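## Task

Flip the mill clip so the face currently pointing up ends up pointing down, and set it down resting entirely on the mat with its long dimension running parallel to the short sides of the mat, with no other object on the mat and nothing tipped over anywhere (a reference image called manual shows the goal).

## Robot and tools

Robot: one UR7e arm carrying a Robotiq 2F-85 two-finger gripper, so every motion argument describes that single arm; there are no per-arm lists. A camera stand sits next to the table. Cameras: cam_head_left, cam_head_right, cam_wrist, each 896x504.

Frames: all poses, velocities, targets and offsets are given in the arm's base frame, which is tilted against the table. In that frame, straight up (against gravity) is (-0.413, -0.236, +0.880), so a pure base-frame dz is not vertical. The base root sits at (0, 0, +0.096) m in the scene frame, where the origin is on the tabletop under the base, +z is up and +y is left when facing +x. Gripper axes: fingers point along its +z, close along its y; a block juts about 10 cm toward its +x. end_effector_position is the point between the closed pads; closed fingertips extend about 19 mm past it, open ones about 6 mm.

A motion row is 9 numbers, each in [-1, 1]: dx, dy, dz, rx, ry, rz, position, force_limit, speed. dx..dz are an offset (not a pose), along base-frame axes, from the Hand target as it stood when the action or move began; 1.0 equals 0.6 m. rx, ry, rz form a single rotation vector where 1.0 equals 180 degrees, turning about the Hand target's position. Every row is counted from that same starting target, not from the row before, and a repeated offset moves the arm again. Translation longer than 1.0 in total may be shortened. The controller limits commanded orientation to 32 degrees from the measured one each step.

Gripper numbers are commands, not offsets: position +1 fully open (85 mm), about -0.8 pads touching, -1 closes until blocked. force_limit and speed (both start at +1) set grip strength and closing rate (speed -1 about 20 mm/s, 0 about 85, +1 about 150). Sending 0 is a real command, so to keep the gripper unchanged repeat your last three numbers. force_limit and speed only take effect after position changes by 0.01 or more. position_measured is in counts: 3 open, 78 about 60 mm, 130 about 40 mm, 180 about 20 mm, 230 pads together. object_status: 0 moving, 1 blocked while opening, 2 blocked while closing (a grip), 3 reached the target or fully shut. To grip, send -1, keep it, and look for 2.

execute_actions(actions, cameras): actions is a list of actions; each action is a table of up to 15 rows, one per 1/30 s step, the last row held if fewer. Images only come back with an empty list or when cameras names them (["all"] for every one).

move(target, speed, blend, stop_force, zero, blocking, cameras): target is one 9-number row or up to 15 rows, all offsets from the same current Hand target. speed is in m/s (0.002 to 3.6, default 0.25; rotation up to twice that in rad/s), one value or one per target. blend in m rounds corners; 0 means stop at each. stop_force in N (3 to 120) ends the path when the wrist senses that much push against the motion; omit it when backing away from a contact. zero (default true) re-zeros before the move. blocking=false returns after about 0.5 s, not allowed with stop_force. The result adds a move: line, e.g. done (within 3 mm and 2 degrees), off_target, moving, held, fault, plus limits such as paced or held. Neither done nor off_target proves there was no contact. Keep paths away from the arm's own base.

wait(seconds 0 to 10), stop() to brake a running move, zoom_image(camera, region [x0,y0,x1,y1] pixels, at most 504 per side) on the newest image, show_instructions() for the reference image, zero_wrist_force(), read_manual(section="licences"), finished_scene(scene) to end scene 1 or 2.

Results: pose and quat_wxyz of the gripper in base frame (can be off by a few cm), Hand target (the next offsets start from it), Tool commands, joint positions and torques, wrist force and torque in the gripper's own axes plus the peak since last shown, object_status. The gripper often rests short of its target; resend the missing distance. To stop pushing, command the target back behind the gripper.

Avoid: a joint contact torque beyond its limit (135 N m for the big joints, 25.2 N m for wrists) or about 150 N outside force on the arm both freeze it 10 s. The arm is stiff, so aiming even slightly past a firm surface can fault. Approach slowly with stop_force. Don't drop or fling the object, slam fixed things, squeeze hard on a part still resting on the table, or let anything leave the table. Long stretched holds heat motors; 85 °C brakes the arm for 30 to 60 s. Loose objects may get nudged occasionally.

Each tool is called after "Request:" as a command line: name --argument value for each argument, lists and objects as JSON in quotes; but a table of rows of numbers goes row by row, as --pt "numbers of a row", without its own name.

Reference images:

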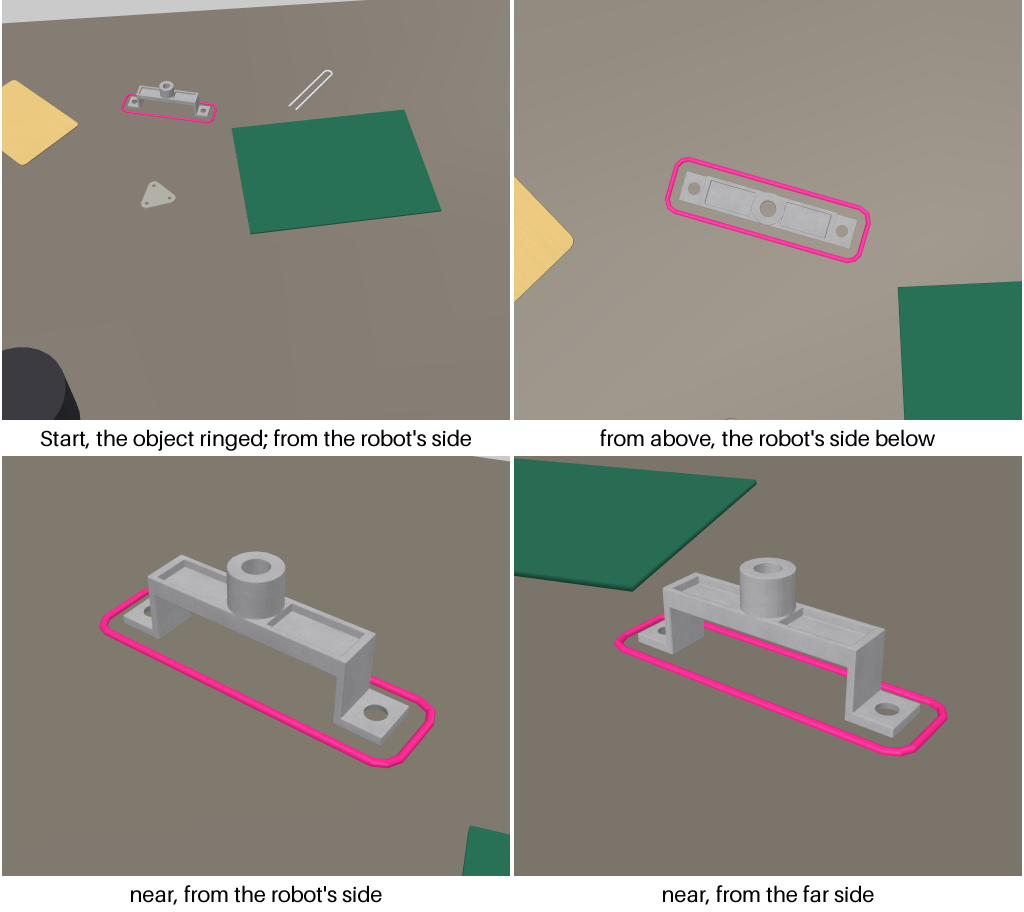

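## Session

Request:
execute_actions --actions '[]'

Scene clock: 0.00 s.
end_effector_position=(+0.5412, +0.1206, +0.4241) position_measured=3 object_status=3 end_effector_quat_wxyz=(+0.178, +0.416, +0.849, +0.272)
Joint positions: [-0.235 -1.795 1.792 -2.079 -1.129 0.795]
Joint velocities: within noise
Joint torques (N m): no reading
Wrist force (N): no reading
Wrist torque (N m): no reading
Wrist force, peak (N): no reading
Hand target: +0.5412, +0.1206, +0.4241; +0.178, +0.416, +0.849, +0.272
Tool commands: gripper/position=+1.0 gripper/force_limit=+1.0 gripper/speed=+1.0

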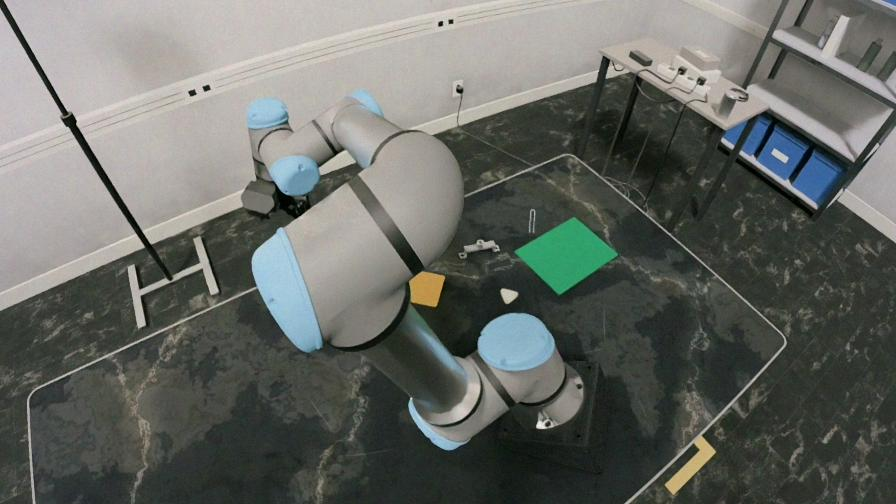

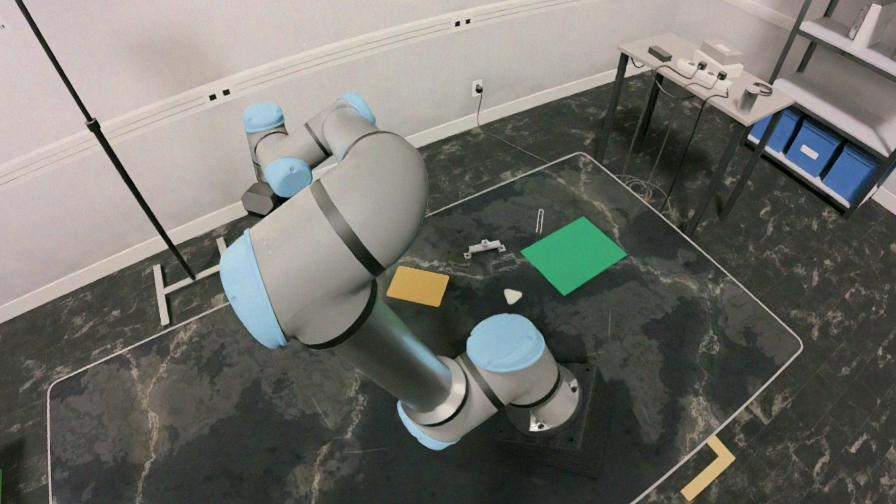

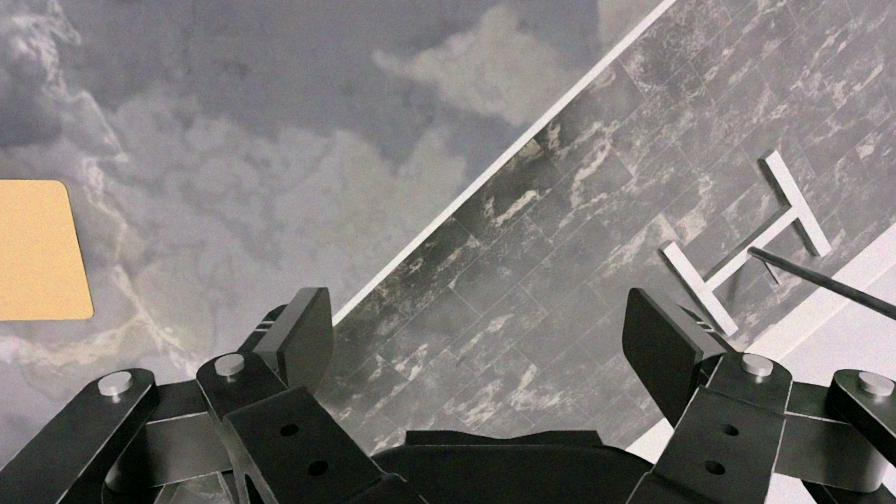

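Request:
move --target '[-0.350,-0.837,-0.165,0.346,0.231,-0.638,0,-1,0]' --speed 0.6 --cameras '["cam_wrist"]'

Request:
zoom_image --camera "cam_wrist" --region '[300, 80, 600, 300]'

Scene clock: 4.60 s.
end_effector_position=(+0.3312, -0.3816, +0.3252) position_measured=129 object_status=3 end_effector_quat_wxyz=(-0.139, +0.966, -0.079, +0.202)
Joint positions: [-1.371 -1.599 1.648 -1.451 -1.104 1.892]
Joint torques (N m): [-11.82 -5.96 -15.97 -5.61 1.48 1.37]
Wrist force (N): [-0.3 -0.4 0.1]
Wrist torque (N m): [-0.11 0.04 0.02]
Wrist force, peak (N): [0.7 1.3 0.8]
Hand target: +0.3312, -0.3816, +0.3251; -0.139, +0.966, -0.079, +0.202
Off the commanded pose: 0.000 m, 0 deg.
move: done
Images, in order (width x height): cam_wrist 896x504.

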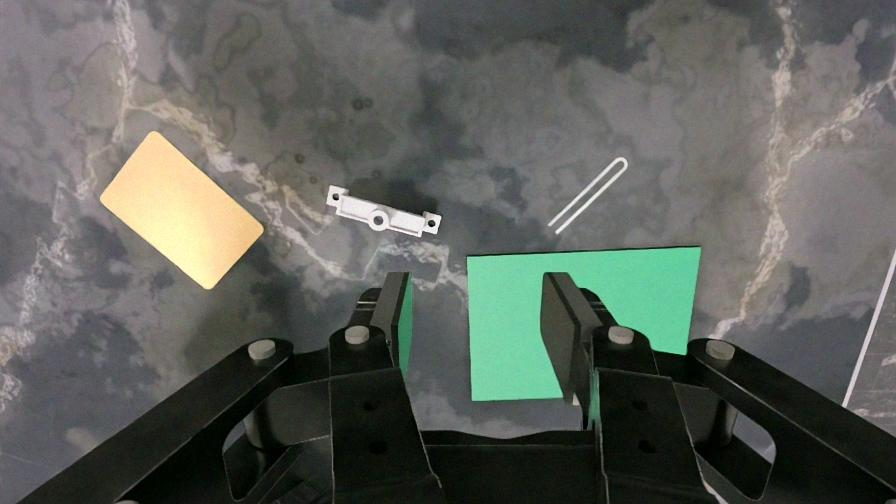

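Scaled by 1.680 from the camera's 896x504 image, which has a finer 1280x720 frame.

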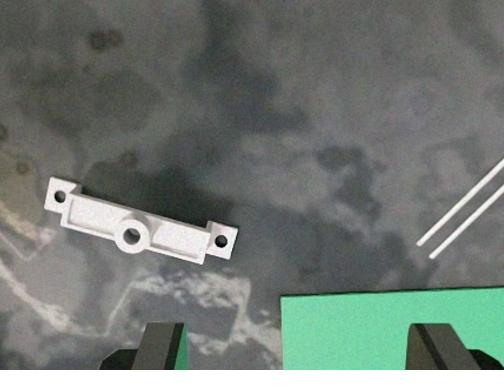

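Request:
move --pt "-0.103 -0.024 -0.168 0.046 -0.4505 0.3068 0 -1 0" --pt "0.05 0.0717 -0.4908 0.046 -0.4505 0.3068 0 -1 0" --speed '[0.5,0.3]' --cameras '["all"]'

Scene clock: 9.20 s.
end_effector_position=(+0.3611, -0.3387, +0.0308) position_measured=129 object_status=3 end_effector_quat_wxyz=(-0.287, +0.530, +0.433, +0.671)
Joint positions: [-1.384 -0.611 1.454 -0.761 -0.904 -0.331]
Joint torques (N m): [-25.6 -35.09 -6.25 -0.1 -0.36 1.15]
Wrist force (N): [1.8 0.0 1.8]
Wrist torque (N m): [0.01 -0.66 0.02]
Wrist force, peak (N): [5.2 0.1 1.0]
Hand target: +0.3612, -0.3386, +0.0307; -0.287, +0.530, +0.433, +0.671
Off the commanded pose: 0.000 m, 0 deg.
move: done

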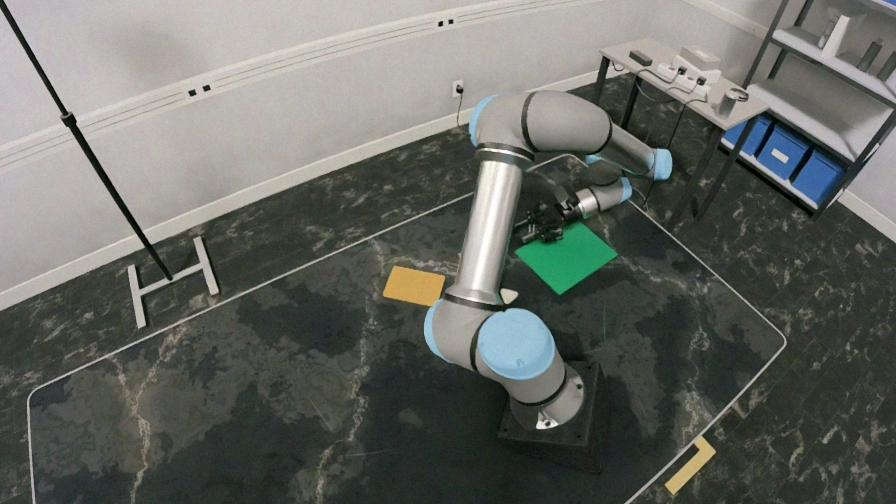

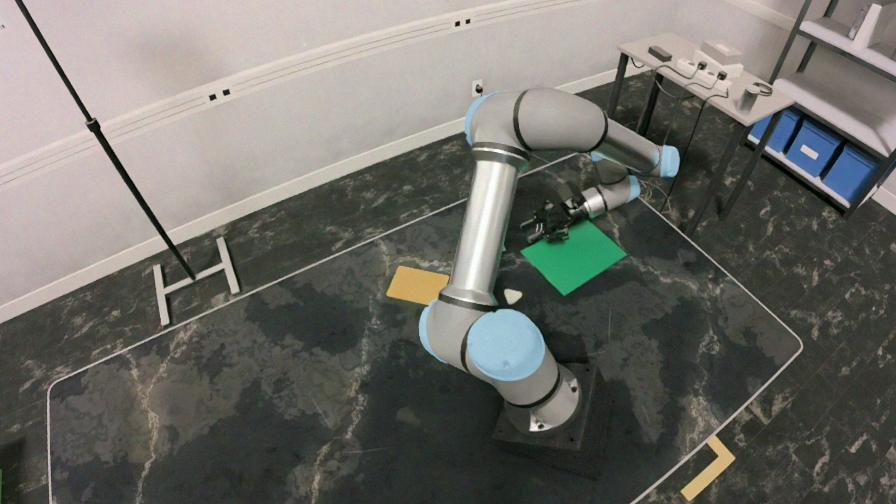

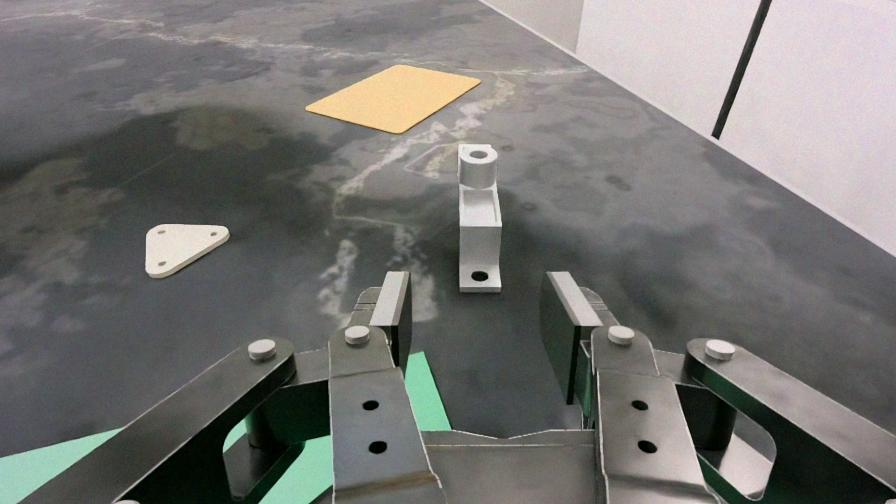

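Request:
move --pt "0.0693 0.1328 0.0098 0 0 0 0 -1 0" --pt "0.0693 0.1328 0.0098 0 0 0 -1 -1 -1" --speed 0.12 --cameras '["cam_wrist"]'

Request:
wait --seconds 0.3

Scene clock: 11.83 s.
end_effector_position=(+0.4028, -0.2589, +0.0365) position_measured=183 object_status=2 end_effector_quat_wxyz=(-0.287, +0.530, +0.433, +0.671)
Joint positions: [-1.281 -0.7 1.642 -0.852 -0.801 -0.343]
Joint torques (N m): [-16.7 -28.97 -0.49 3.44 0.26 1.36]
Wrist force (N): [4.4 0.0 0.8]
Wrist torque (N m): [-0.01 -0.69 0.05]
Wrist force, peak (N): [4.5 -0.1 1.0]
Hand target: +0.4028, -0.2589, +0.0365; -0.287, +0.530, +0.433, +0.671
Off the commanded pose: 0.000 m, 0 deg.
move: done
Images, in order (width x height): cam_wrist 896x504.

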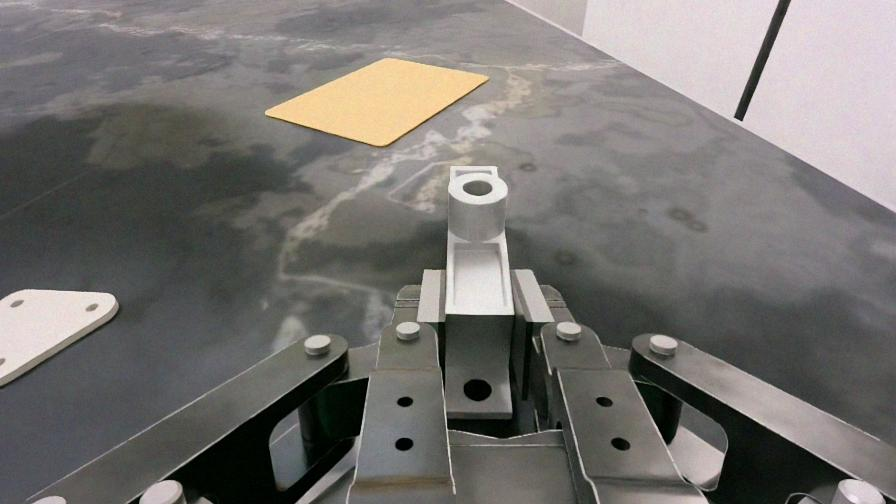

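Scene clock: 12.13 s.
end_effector_position=(+0.4028, -0.2589, +0.0365) position_measured=183 object_status=2 end_effector_quat_wxyz=(-0.287, +0.530, +0.433, +0.671)
Joint positions: [-1.281 -0.7 1.642 -0.852 -0.801 -0.343]
Joint torques (N m): [-16.5 -29.15 -0.81 2.56 0.26 1.11]
Wrist force (N): [4.3 -0.2 1.0]
Wrist torque (N m): [-0.05 -0.68 0.04]
Wrist force, peak (N): [4.5 -0.2 1.0]
Hand target: +0.4028, -0.2589, +0.0365; -0.287, +0.530, +0.433, +0.671
Tool commands: gripper/position=-1.0 gripper/force_limit=-1.0 gripper/speed=-1.0
Off the commanded pose: 0.000 m, 0 deg.
wait: 0.30 s; at rest by 0.17 s

Request:
move --pt "-0.0894 -0.0511 0.1906 0 0 0 -1 -1 -1" --pt "-0.218 -0.202 0.179 -0.3214 0.1753 -0.1038 -1 -1 -1" --pt "-0.2195 -0.218 0.174 -0.6429 0.3507 -0.2076 -1 -1 -1" --pt "-0.140 -0.173 0.005 -0.6429 0.3507 -0.2076 -1 -1 -1" --speed '[0.2,0.5,0.5,0.25]' --blend '[0.03,0.003,0.01,0]' --cameras '["all"]'

Scene clock: 16.63 s.
end_effector_position=(+0.3188, -0.3628, +0.0396) position_measured=183 object_status=2 end_effector_quat_wxyz=(+0.296, +0.817, +0.428, -0.249)
Joint positions: [-0.812 -1.128 2.412 -3.373 -2.202 1.191]
Joint torques (N m): [-6.67 -18.17 4.47 -3.61 -1.69 1.25]
Wrist force (N): [-0.9 0.2 3.3]
Wrist torque (N m): [-0.10 0.29 0.07]
Wrist force, peak (N): [2.2 0.0 4.4]
Hand target: +0.3188, -0.3627, +0.0395; +0.296, +0.817, +0.428, -0.249
Off the commanded pose: 0.000 m, 0 deg.
move: done

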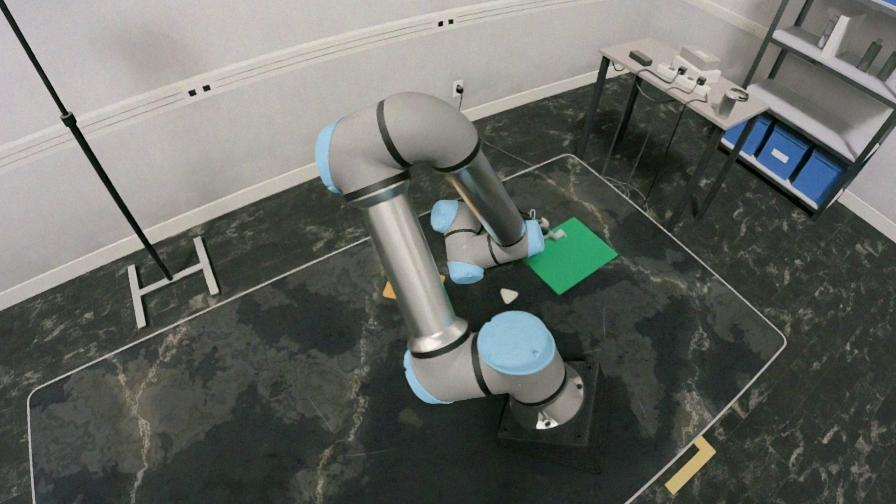

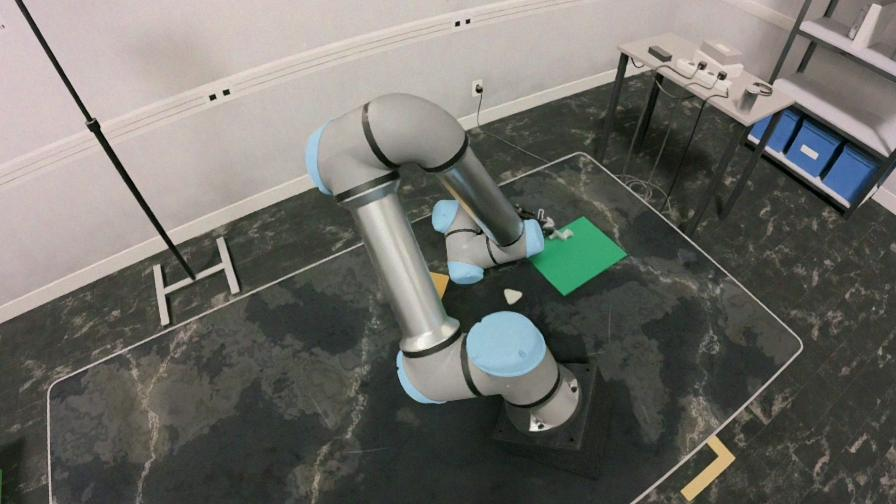

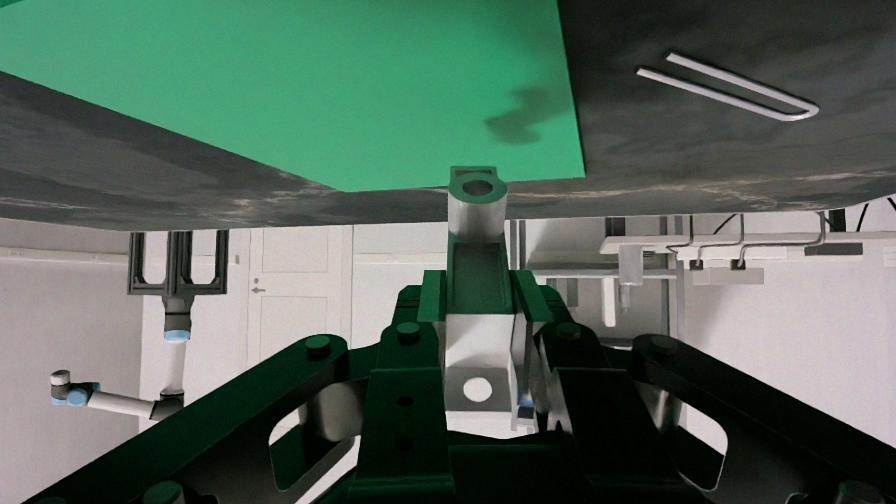

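Request:
move --target '[0.0213,0.0122,-0.0455,0,0,0,-1,-1,-1]' --speed 0.015 --stop_force 4 --cameras '["all"]'

Request:
zoom_image --camera "cam_head_right" --region '[430, 170, 630, 290]'

Scene clock: 19.43 s.
end_effector_position=(+0.3288, -0.3570, +0.0181) position_measured=183 object_status=2 end_effector_quat_wxyz=(+0.296, +0.817, +0.428, -0.249)
Joint positions: [-0.782 -1.055 2.396 -3.411 -2.216 1.224]
Joint torques (N m): [-23.37 -19.95 5.67 -0.08 -0.45 -1.03]
Wrist force (N): [-2.7 0.6 3.0]
Wrist torque (N m): [-0.10 0.19 0.07]
Wrist force, peak (N): [-4.5 0.5 1.5]
Hand target: +0.3288, -0.3570, +0.0181; +0.296, +0.817, +0.428, -0.249 (not the last commanded pose)
Off the commanded pose: 0.007 m, 0 deg.
move: contact

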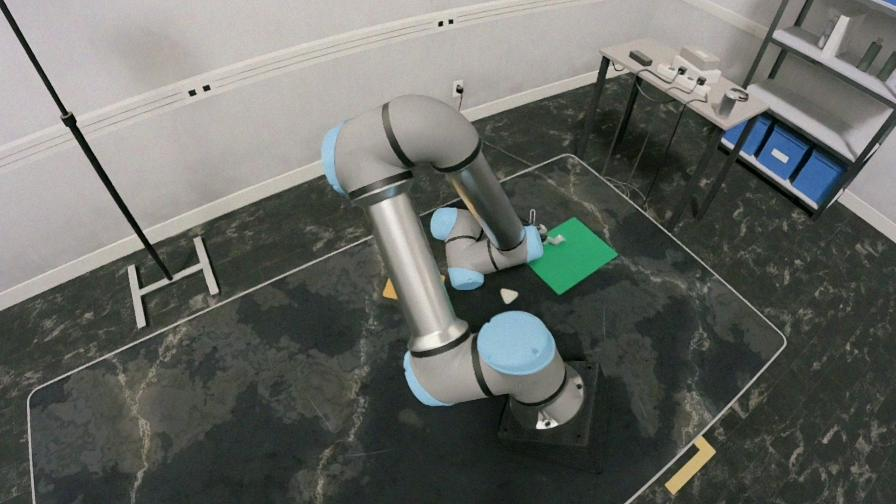

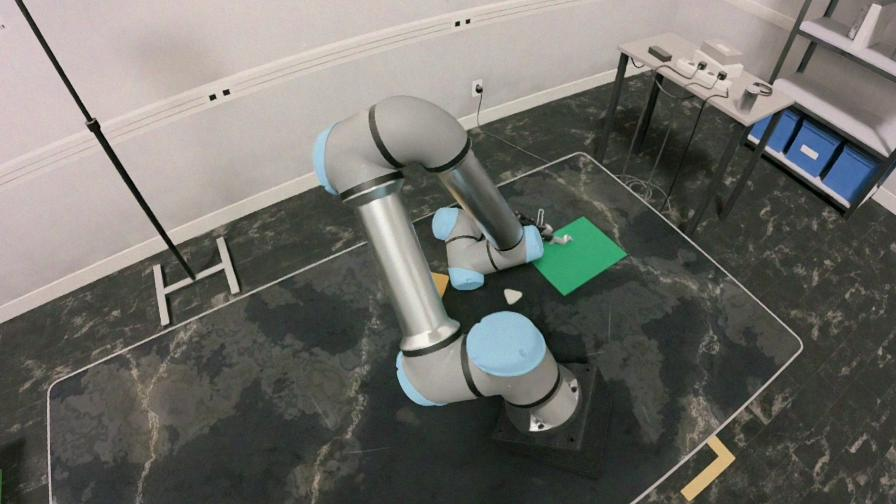

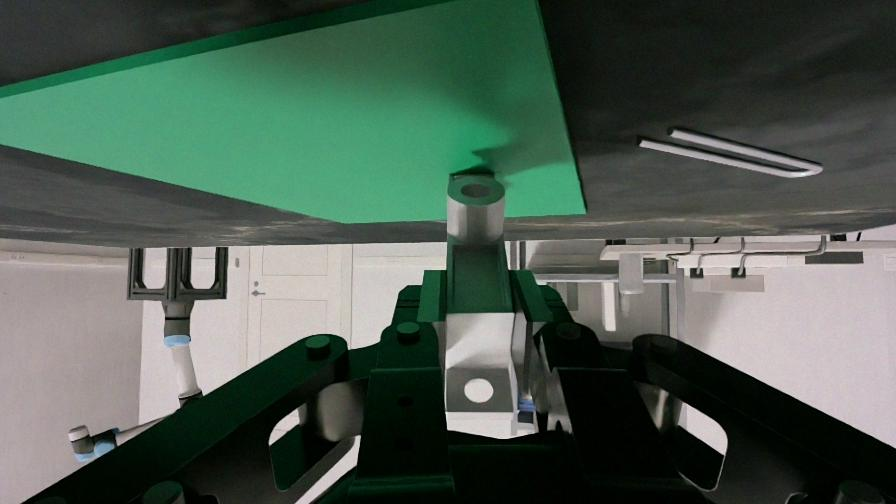

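Scaled by 2.520 from the camera's 896x504 image, which has a finer 1280x720 frame.

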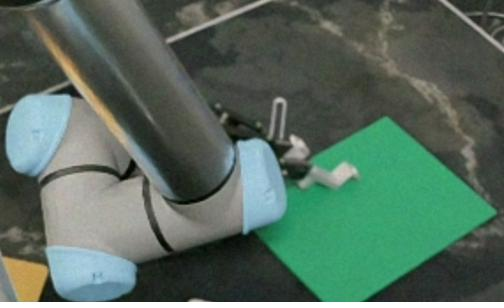

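Request:
move --target '[0.0048,0.0028,-0.0103,0,0,0,-1,-1,-1]' --speed 0.01 --stop_force 12 --cameras '["cam_wrist"]'

Scene clock: 21.17 s.
end_effector_position=(+0.3317, -0.3553, +0.0119) position_measured=183 object_status=2 end_effector_quat_wxyz=(+0.296, +0.817, +0.428, -0.249)
Joint positions: [-0.774 -1.035 2.391 -3.421 -2.22 1.233]
Joint torques (N m): [-23.71 -32.92 4.7 0.19 -0.26 -1.68]
Wrist force (N): [-4.4 0.2 1.2]
Wrist torque (N m): [-0.06 0.12 -0.02]
Wrist force, peak (N): [-5.2 0.8 0.6]
Hand target: +0.3317, -0.3553, +0.0119; +0.296, +0.817, +0.428, -0.249
Off the commanded pose: 0.000 m, 0 deg.
move: done
Images, in order (width x height): cam_wrist 896x504.

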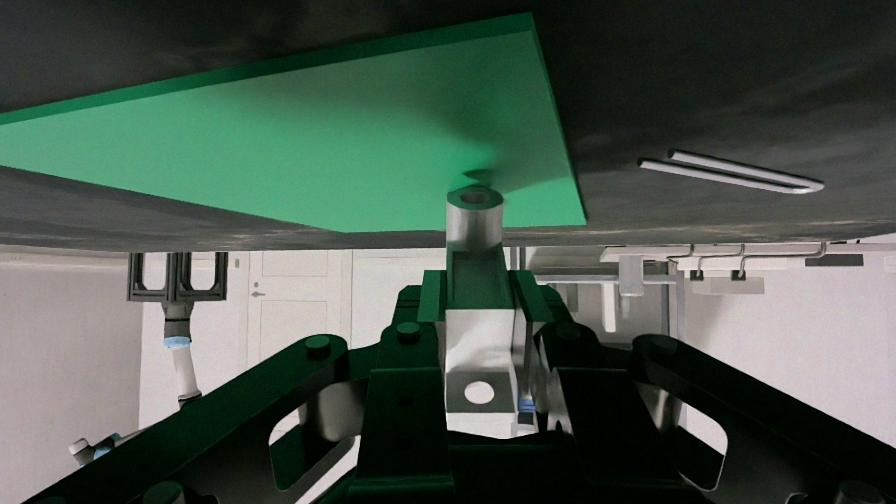

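Request:
move --target '[0.0024,0.0014,-0.0051,0,0,0,-1,-1,-1]' --speed 0.01 --stop_force 12

Request:
move --target '[0,0,0,0,0,0,0,-1,-1]' --cameras '["all"]'

Request:
zoom_image --camera "cam_head_right" --region '[430, 170, 630, 290]'

Scene clock: 22.73 s.
end_effector_position=(+0.3332, -0.3545, +0.0089) position_measured=183 object_status=2 end_effector_quat_wxyz=(+0.296, +0.817, +0.428, -0.249)
Joint positions: [-0.77 -1.025 2.388 -3.425 -2.222 1.237]
Joint torques (N m): [-22.87 -32.09 0.18 0.02 -0.26 -1.48]
Wrist force (N): [-4.3 0.2 1.0]
Wrist torque (N m): [-0.03 0.11 -0.02]
Wrist force, peak (N): [-5.0 0.8 0.4]
Hand target: +0.3331, -0.3544, +0.0088; +0.296, +0.817, +0.428, -0.249
Off the commanded pose: 0.000 m, 0 deg.
move: done

Scene clock: 24.03 s.
end_effector_position=(+0.3331, -0.3544, +0.0088) position_measured=128 object_status=0 end_effector_quat_wxyz=(+0.296, +0.817, +0.428, -0.249)
Joint positions: [-0.77 -1.025 2.388 -3.425 -2.222 1.237]
Joint torques (N m): [-23.19 -33.09 6.55 -2.56 -2.26 -1.59]
Wrist force (N): [-1.8 0.2 3.1]
Wrist torque (N m): [-0.08 0.25 -0.02]
Wrist force, peak (N): [-4.4 -0.1 1.2]
Hand target: +0.3331, -0.3544, +0.0088; +0.296, +0.817, +0.428, -0.249
Off the commanded pose: 0.000 m, 0 deg.
move: done

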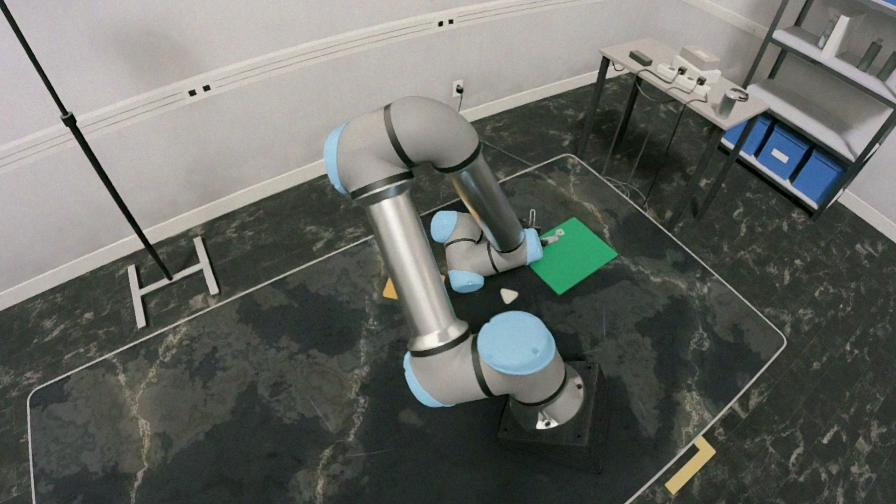

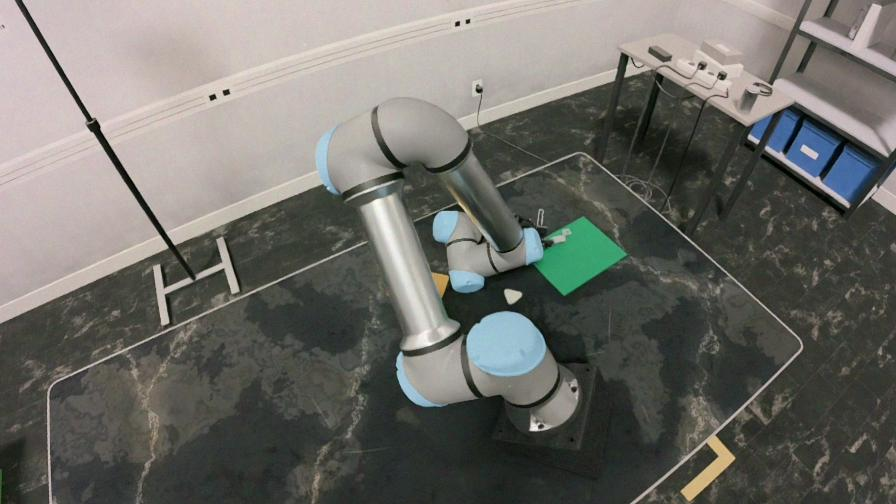

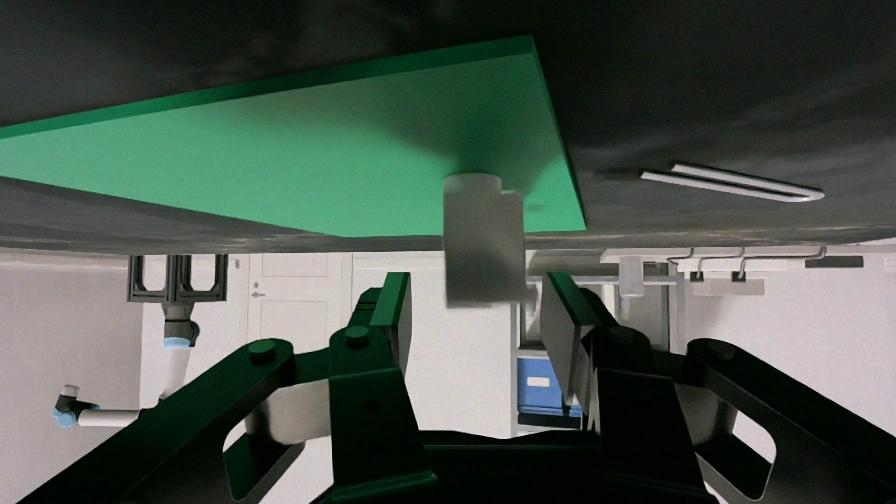

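Scaled by 2.520 from the camera's 896x504 image, which has a finer 1280x720 frame.

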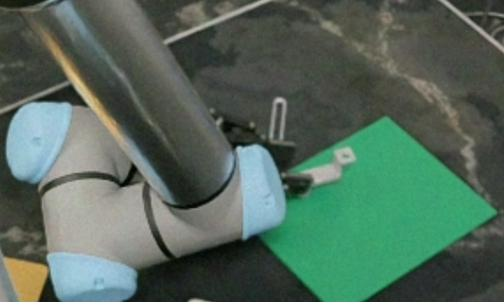

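Request:
move --pt "0.0257 0.1165 0.1172 0 0 0 0 -1 -1" --pt "-0.088 -0.158 0.306 0.3355 -0.2658 -0.3257 0 -1 -1" --speed '[0.2,0.4]' --blend '[0.01,0]' --cameras '["all"]'

Request:
zoom_image --camera "cam_wrist" --region '[330, 80, 630, 300]'

Request:
zoom_image --camera "cam_head_right" --region '[500, 190, 640, 290]'

Scene clock: 27.47 s.
end_effector_position=(+0.2804, -0.4493, +0.1924) position_measured=129 object_status=3 end_effector_quat_wxyz=(-0.139, +0.966, -0.079, +0.202)
Joint positions: [-1.492 -1.43 1.802 -1.716 -1.126 1.762]
Joint torques (N m): [-23.8 -17.7 -16.98 -2.25 1.1 -0.82]
Wrist force (N): [-0.3 -0.1 0.2]
Wrist torque (N m): [-0.05 0.06 0.03]
Wrist force, peak (N): [-1.8 0.2 5.7]
Hand target: +0.2803, -0.4492, +0.1924; -0.139, +0.966, -0.079, +0.202
Off the commanded pose: 0.000 m, 0 deg.
move: done

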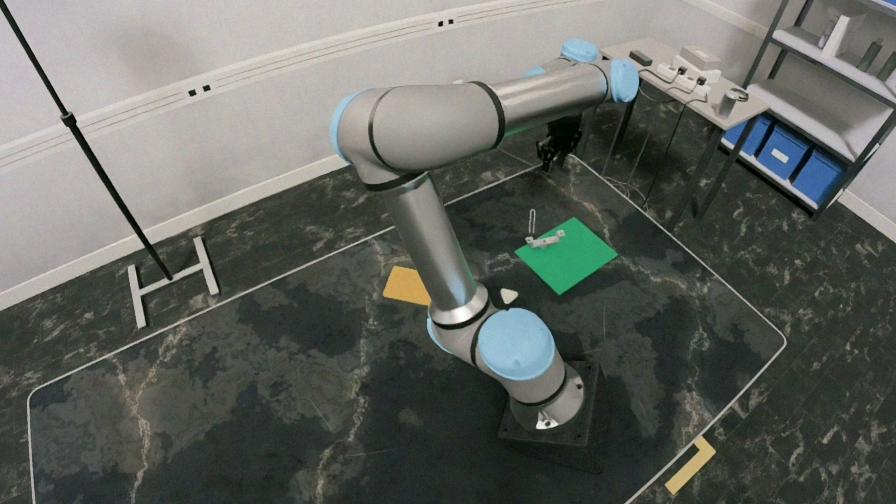

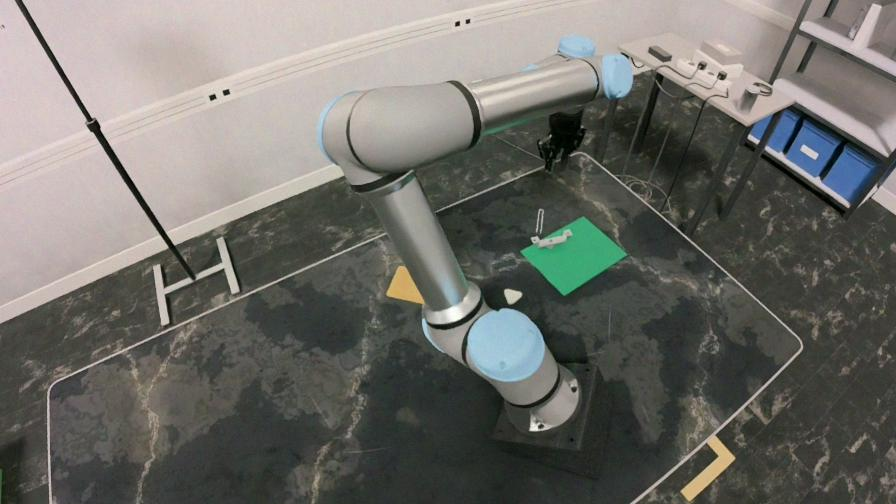

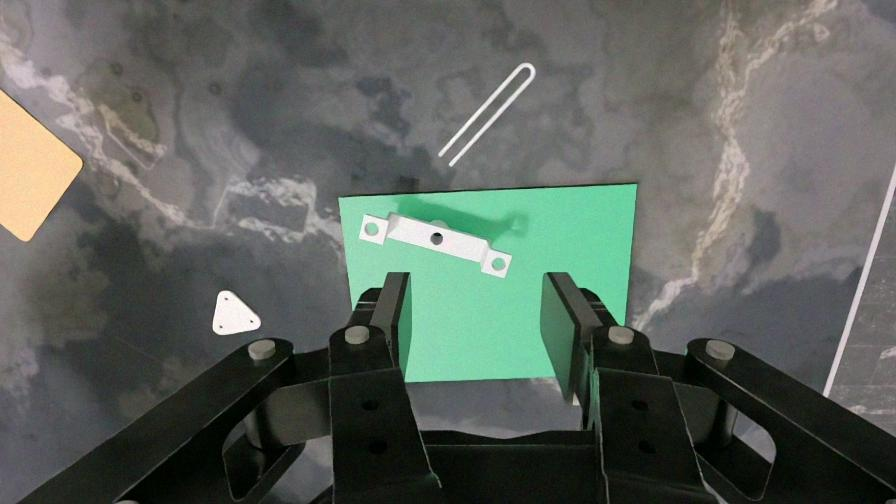

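Scaled by 1.680 from the camera's 896x504 image, which has a finer 1280x720 frame.

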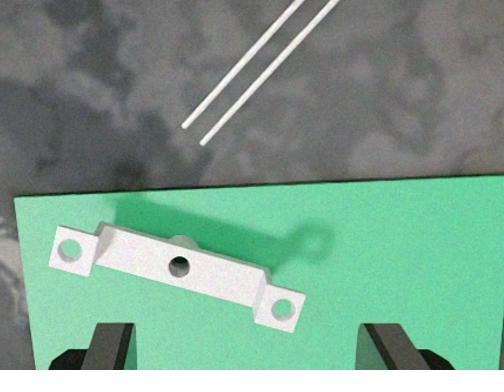

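Scaled by 3.600 from the camera's 896x504 image, which has a finer 1280x720 frame.

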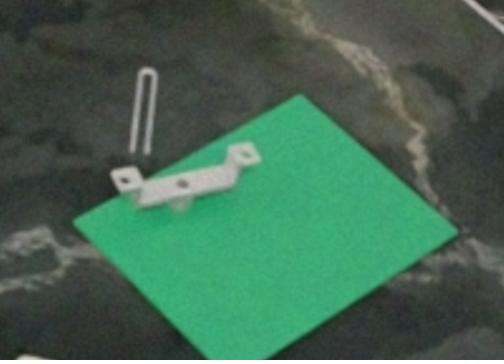

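Request:
move --pt "0.0227 0.105 -0.2368 -0.1686 -0.0963 0.3592 0 -1 -1" --pt "0.079 0.1372 -0.3572 -0.1686 -0.0963 0.3592 0 -1 -1" --speed '[0.4,0.12]' --blend '[0.003,0]' --cameras '["cam_wrist","cam_head_right"]'

Scene clock: 30.73 s.
end_effector_position=(+0.3278, -0.3668, -0.0219) position_measured=129 object_status=3 end_effector_quat_wxyz=(+0.009, +0.822, +0.515, +0.245)
Joint positions: [-1.373 -1.183 2.207 -2.425 -1.103 0.609]
Joint torques (N m): [-25.25 -12.41 -24.63 -3.62 -0.78 -0.93]
Wrist force (N): [0.1 -0.4 0.5]
Wrist torque (N m): [-0.12 -0.01 0.03]
Wrist force, peak (N): [0.0 -0.3 2.3]
Hand target: +0.3277, -0.3669, -0.0219; +0.010, +0.822, +0.515, +0.245
Off the commanded pose: 0.000 m, 0 deg.
move: done
Images, in order (width x height): cam_head_right 896x504, cam_wrist 896x504.

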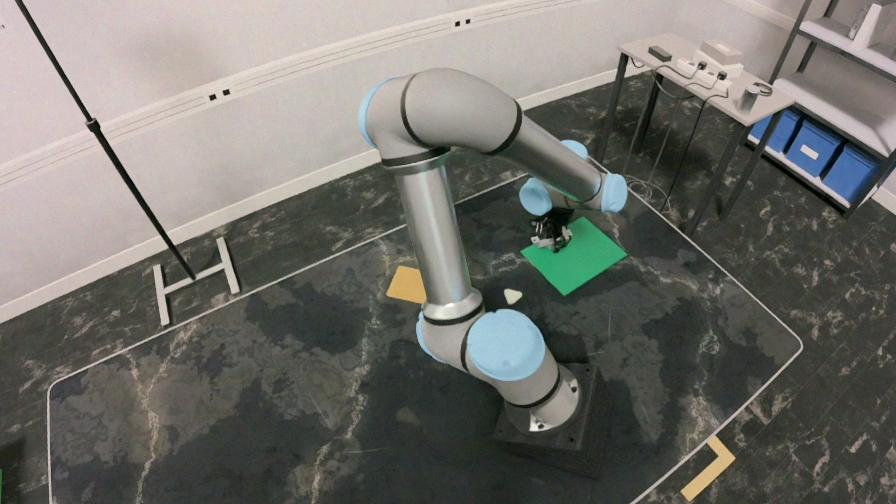

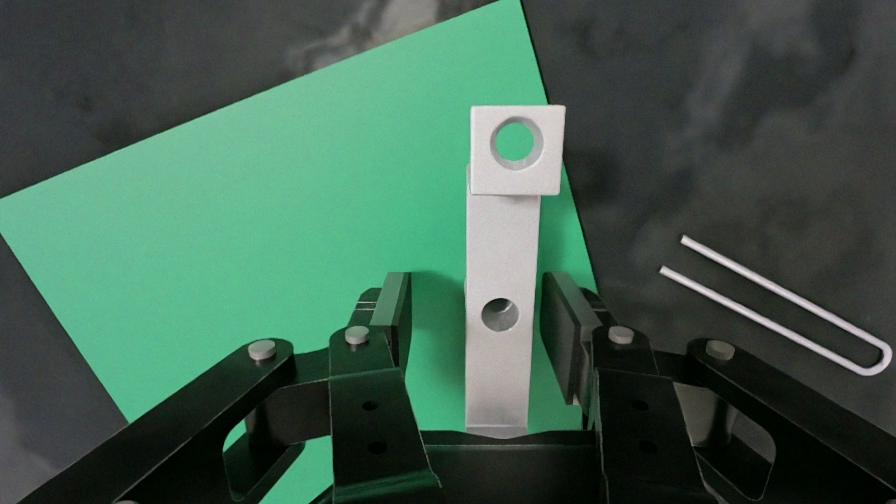

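Request:
move --pt "0.0085 -0.0047 0.0027 0 0 0 0 -1 -1" --pt "0.0085 -0.0047 0.0027 0 0 0 -1 -1 -1" --speed 0.05 --cameras '["cam_wrist"]'

Request:
wait --seconds 0.3

Scene clock: 32.90 s.
end_effector_position=(+0.3328, -0.3697, -0.0203) position_measured=183 object_status=2 end_effector_quat_wxyz=(+0.010, +0.822, +0.515, +0.245)
Joint positions: [-1.363 -1.178 2.193 -2.42 -1.101 0.62]
Joint torques (N m): [-27.26 -28.53 -4.86 -5.47 -0.73 -1.57]
Wrist force (N): [-0.1 -0.3 -0.1]
Wrist torque (N m): [-0.07 0.01 -0.04]
Wrist force, peak (N): [0.1 -0.5 0.7]
Hand target: +0.3328, -0.3697, -0.0203; +0.010, +0.822, +0.515, +0.245
Off the commanded pose: 0.000 m, 0 deg.
move: done
Images, in order (width x height): cam_wrist 896x504.

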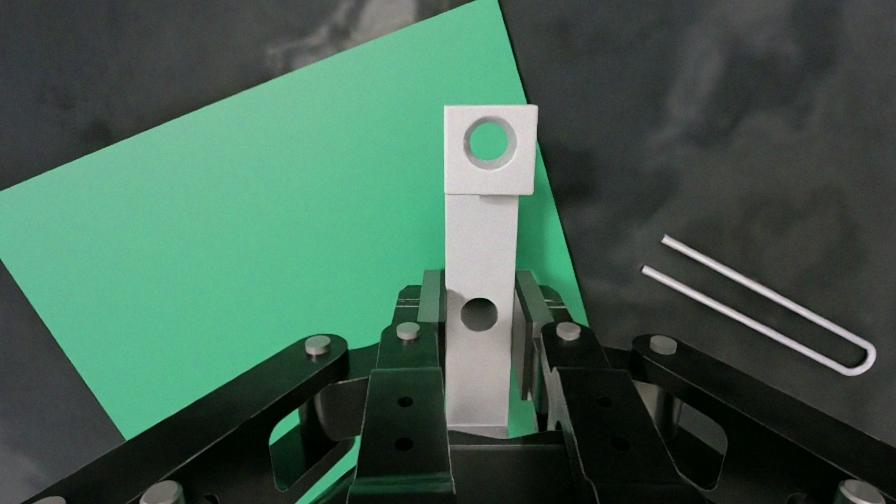

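Scene clock: 33.20 s.
end_effector_position=(+0.3328, -0.3697, -0.0203) position_measured=183 object_status=2 end_effector_quat_wxyz=(+0.010, +0.822, +0.515, +0.245)
Joint positions: [-1.363 -1.178 2.193 -2.42 -1.101 0.62]
Joint torques (N m): [-27.01 -28.08 -4.23 -5.24 -0.84 -1.56]
Wrist force (N): [0.0 -0.4 -0.1]
Wrist torque (N m): [-0.10 0.00 -0.04]
Wrist force, peak (N): [-0.3 -0.5 -0.4]
Hand target: +0.3328, -0.3697, -0.0203; +0.010, +0.822, +0.515, +0.245
Tool commands: gripper/position=-1.0 gripper/force_limit=-1.0 gripper/speed=-1.0
Off the commanded pose: 0.000 m, 0 deg.
wait: 0.30 s; at rest by 0.17 s

Request:
move --pt "-0.0206 -0.0118 0.044 0 0 0 -1 -1 -1" --pt "-0.122 -0.054 -0.0148 0.1628 0.093 -0.347 -1 -1 -1" --pt "-0.1017 -0.0424 -0.0581 0.1628 0.093 -0.347 -1 -1 -1" --speed '[0.15,0.4,0.06]' --blend '[0.005,0.002,0]'

Request:
move --pt "0 0 0 0 0 0 0 -1 -1" --pt "-0.0688 -0.0393 0.1466 0 0 0 0 -1 -1" --speed 0.15 --cameras '["all"]'

Scene clock: 36.27 s.
end_effector_position=(+0.2719, -0.3951, -0.0551) position_measured=183 object_status=2 end_effector_quat_wxyz=(-0.135, +0.968, -0.058, +0.205)
Joint positions: [-1.501 -1.107 2.203 -2.436 -1.128 1.709]
Joint torques (N m): [-29.69 -23.33 -26.81 -0.85 -0.92 -1.57]
Wrist force (N): [-0.1 -0.4 1.4]
Wrist torque (N m): [-0.10 0.01 0.00]
Wrist force, peak (N): [0.2 -0.5 3.8]
Hand target: +0.2718, -0.3952, -0.0551; -0.134, +0.968, -0.058, +0.205
Off the commanded pose: 0.000 m, 0 deg.
move: done

Scene clock: 38.70 s.
end_effector_position=(+0.2305, -0.4188, +0.0328) position_measured=128 object_status=3 end_effector_quat_wxyz=(-0.134, +0.968, -0.058, +0.205)
Joint positions: [-1.589 -1.301 2.12 -2.12 -1.15 1.614]
Joint torques (N m): [-14.33 -25.78 -12.77 -0.67 1.66 0.62]
Wrist force (N): [0.1 -0.5 0.6]
Wrist torque (N m): [-0.13 -0.02 -0.05]
Wrist force, peak (N): [0.1 -0.3 2.4]
Hand target: +0.2305, -0.4188, +0.0328; -0.134, +0.968, -0.058, +0.205
Off the commanded pose: 0.000 m, 0 deg.
move: done

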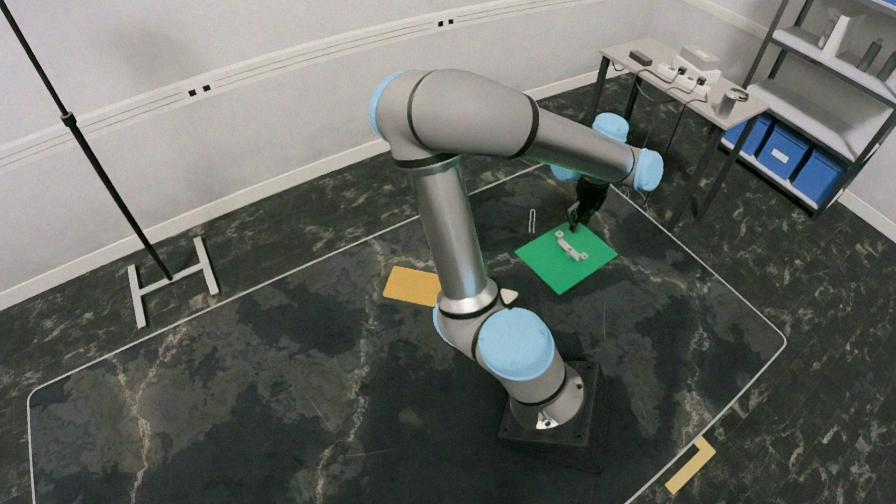

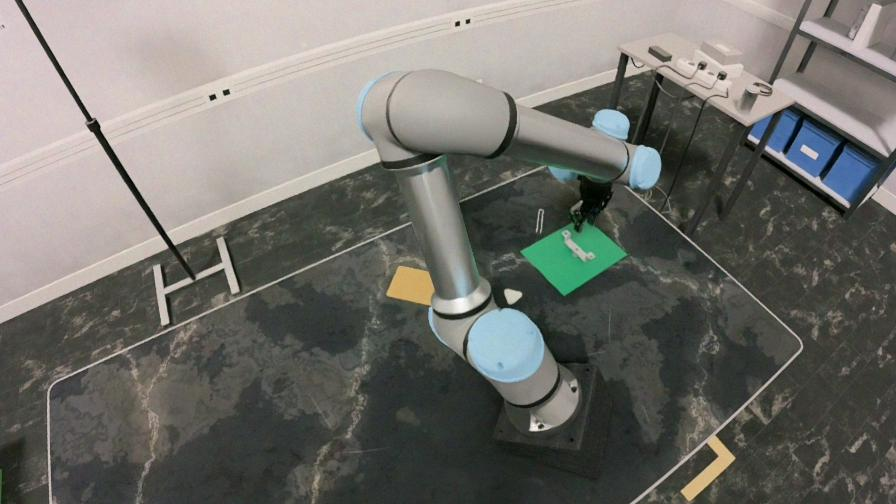

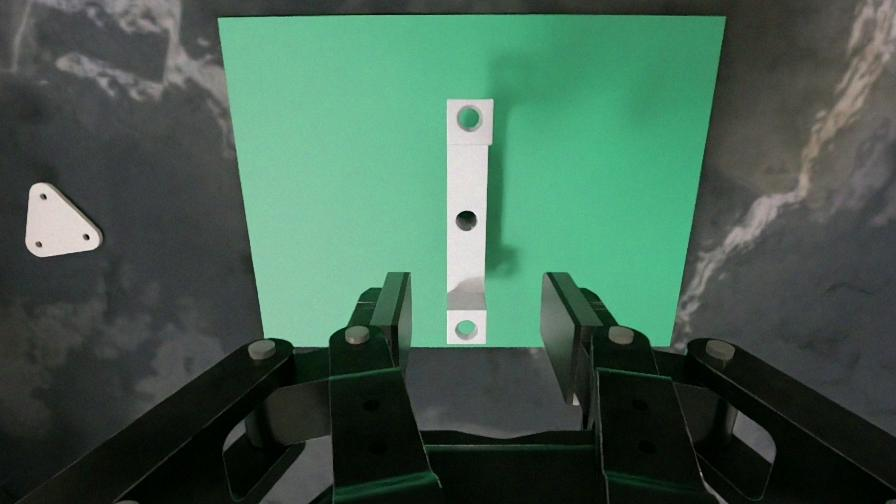

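Request:
finished_scene --scene 2

The scene is finished: the task was done.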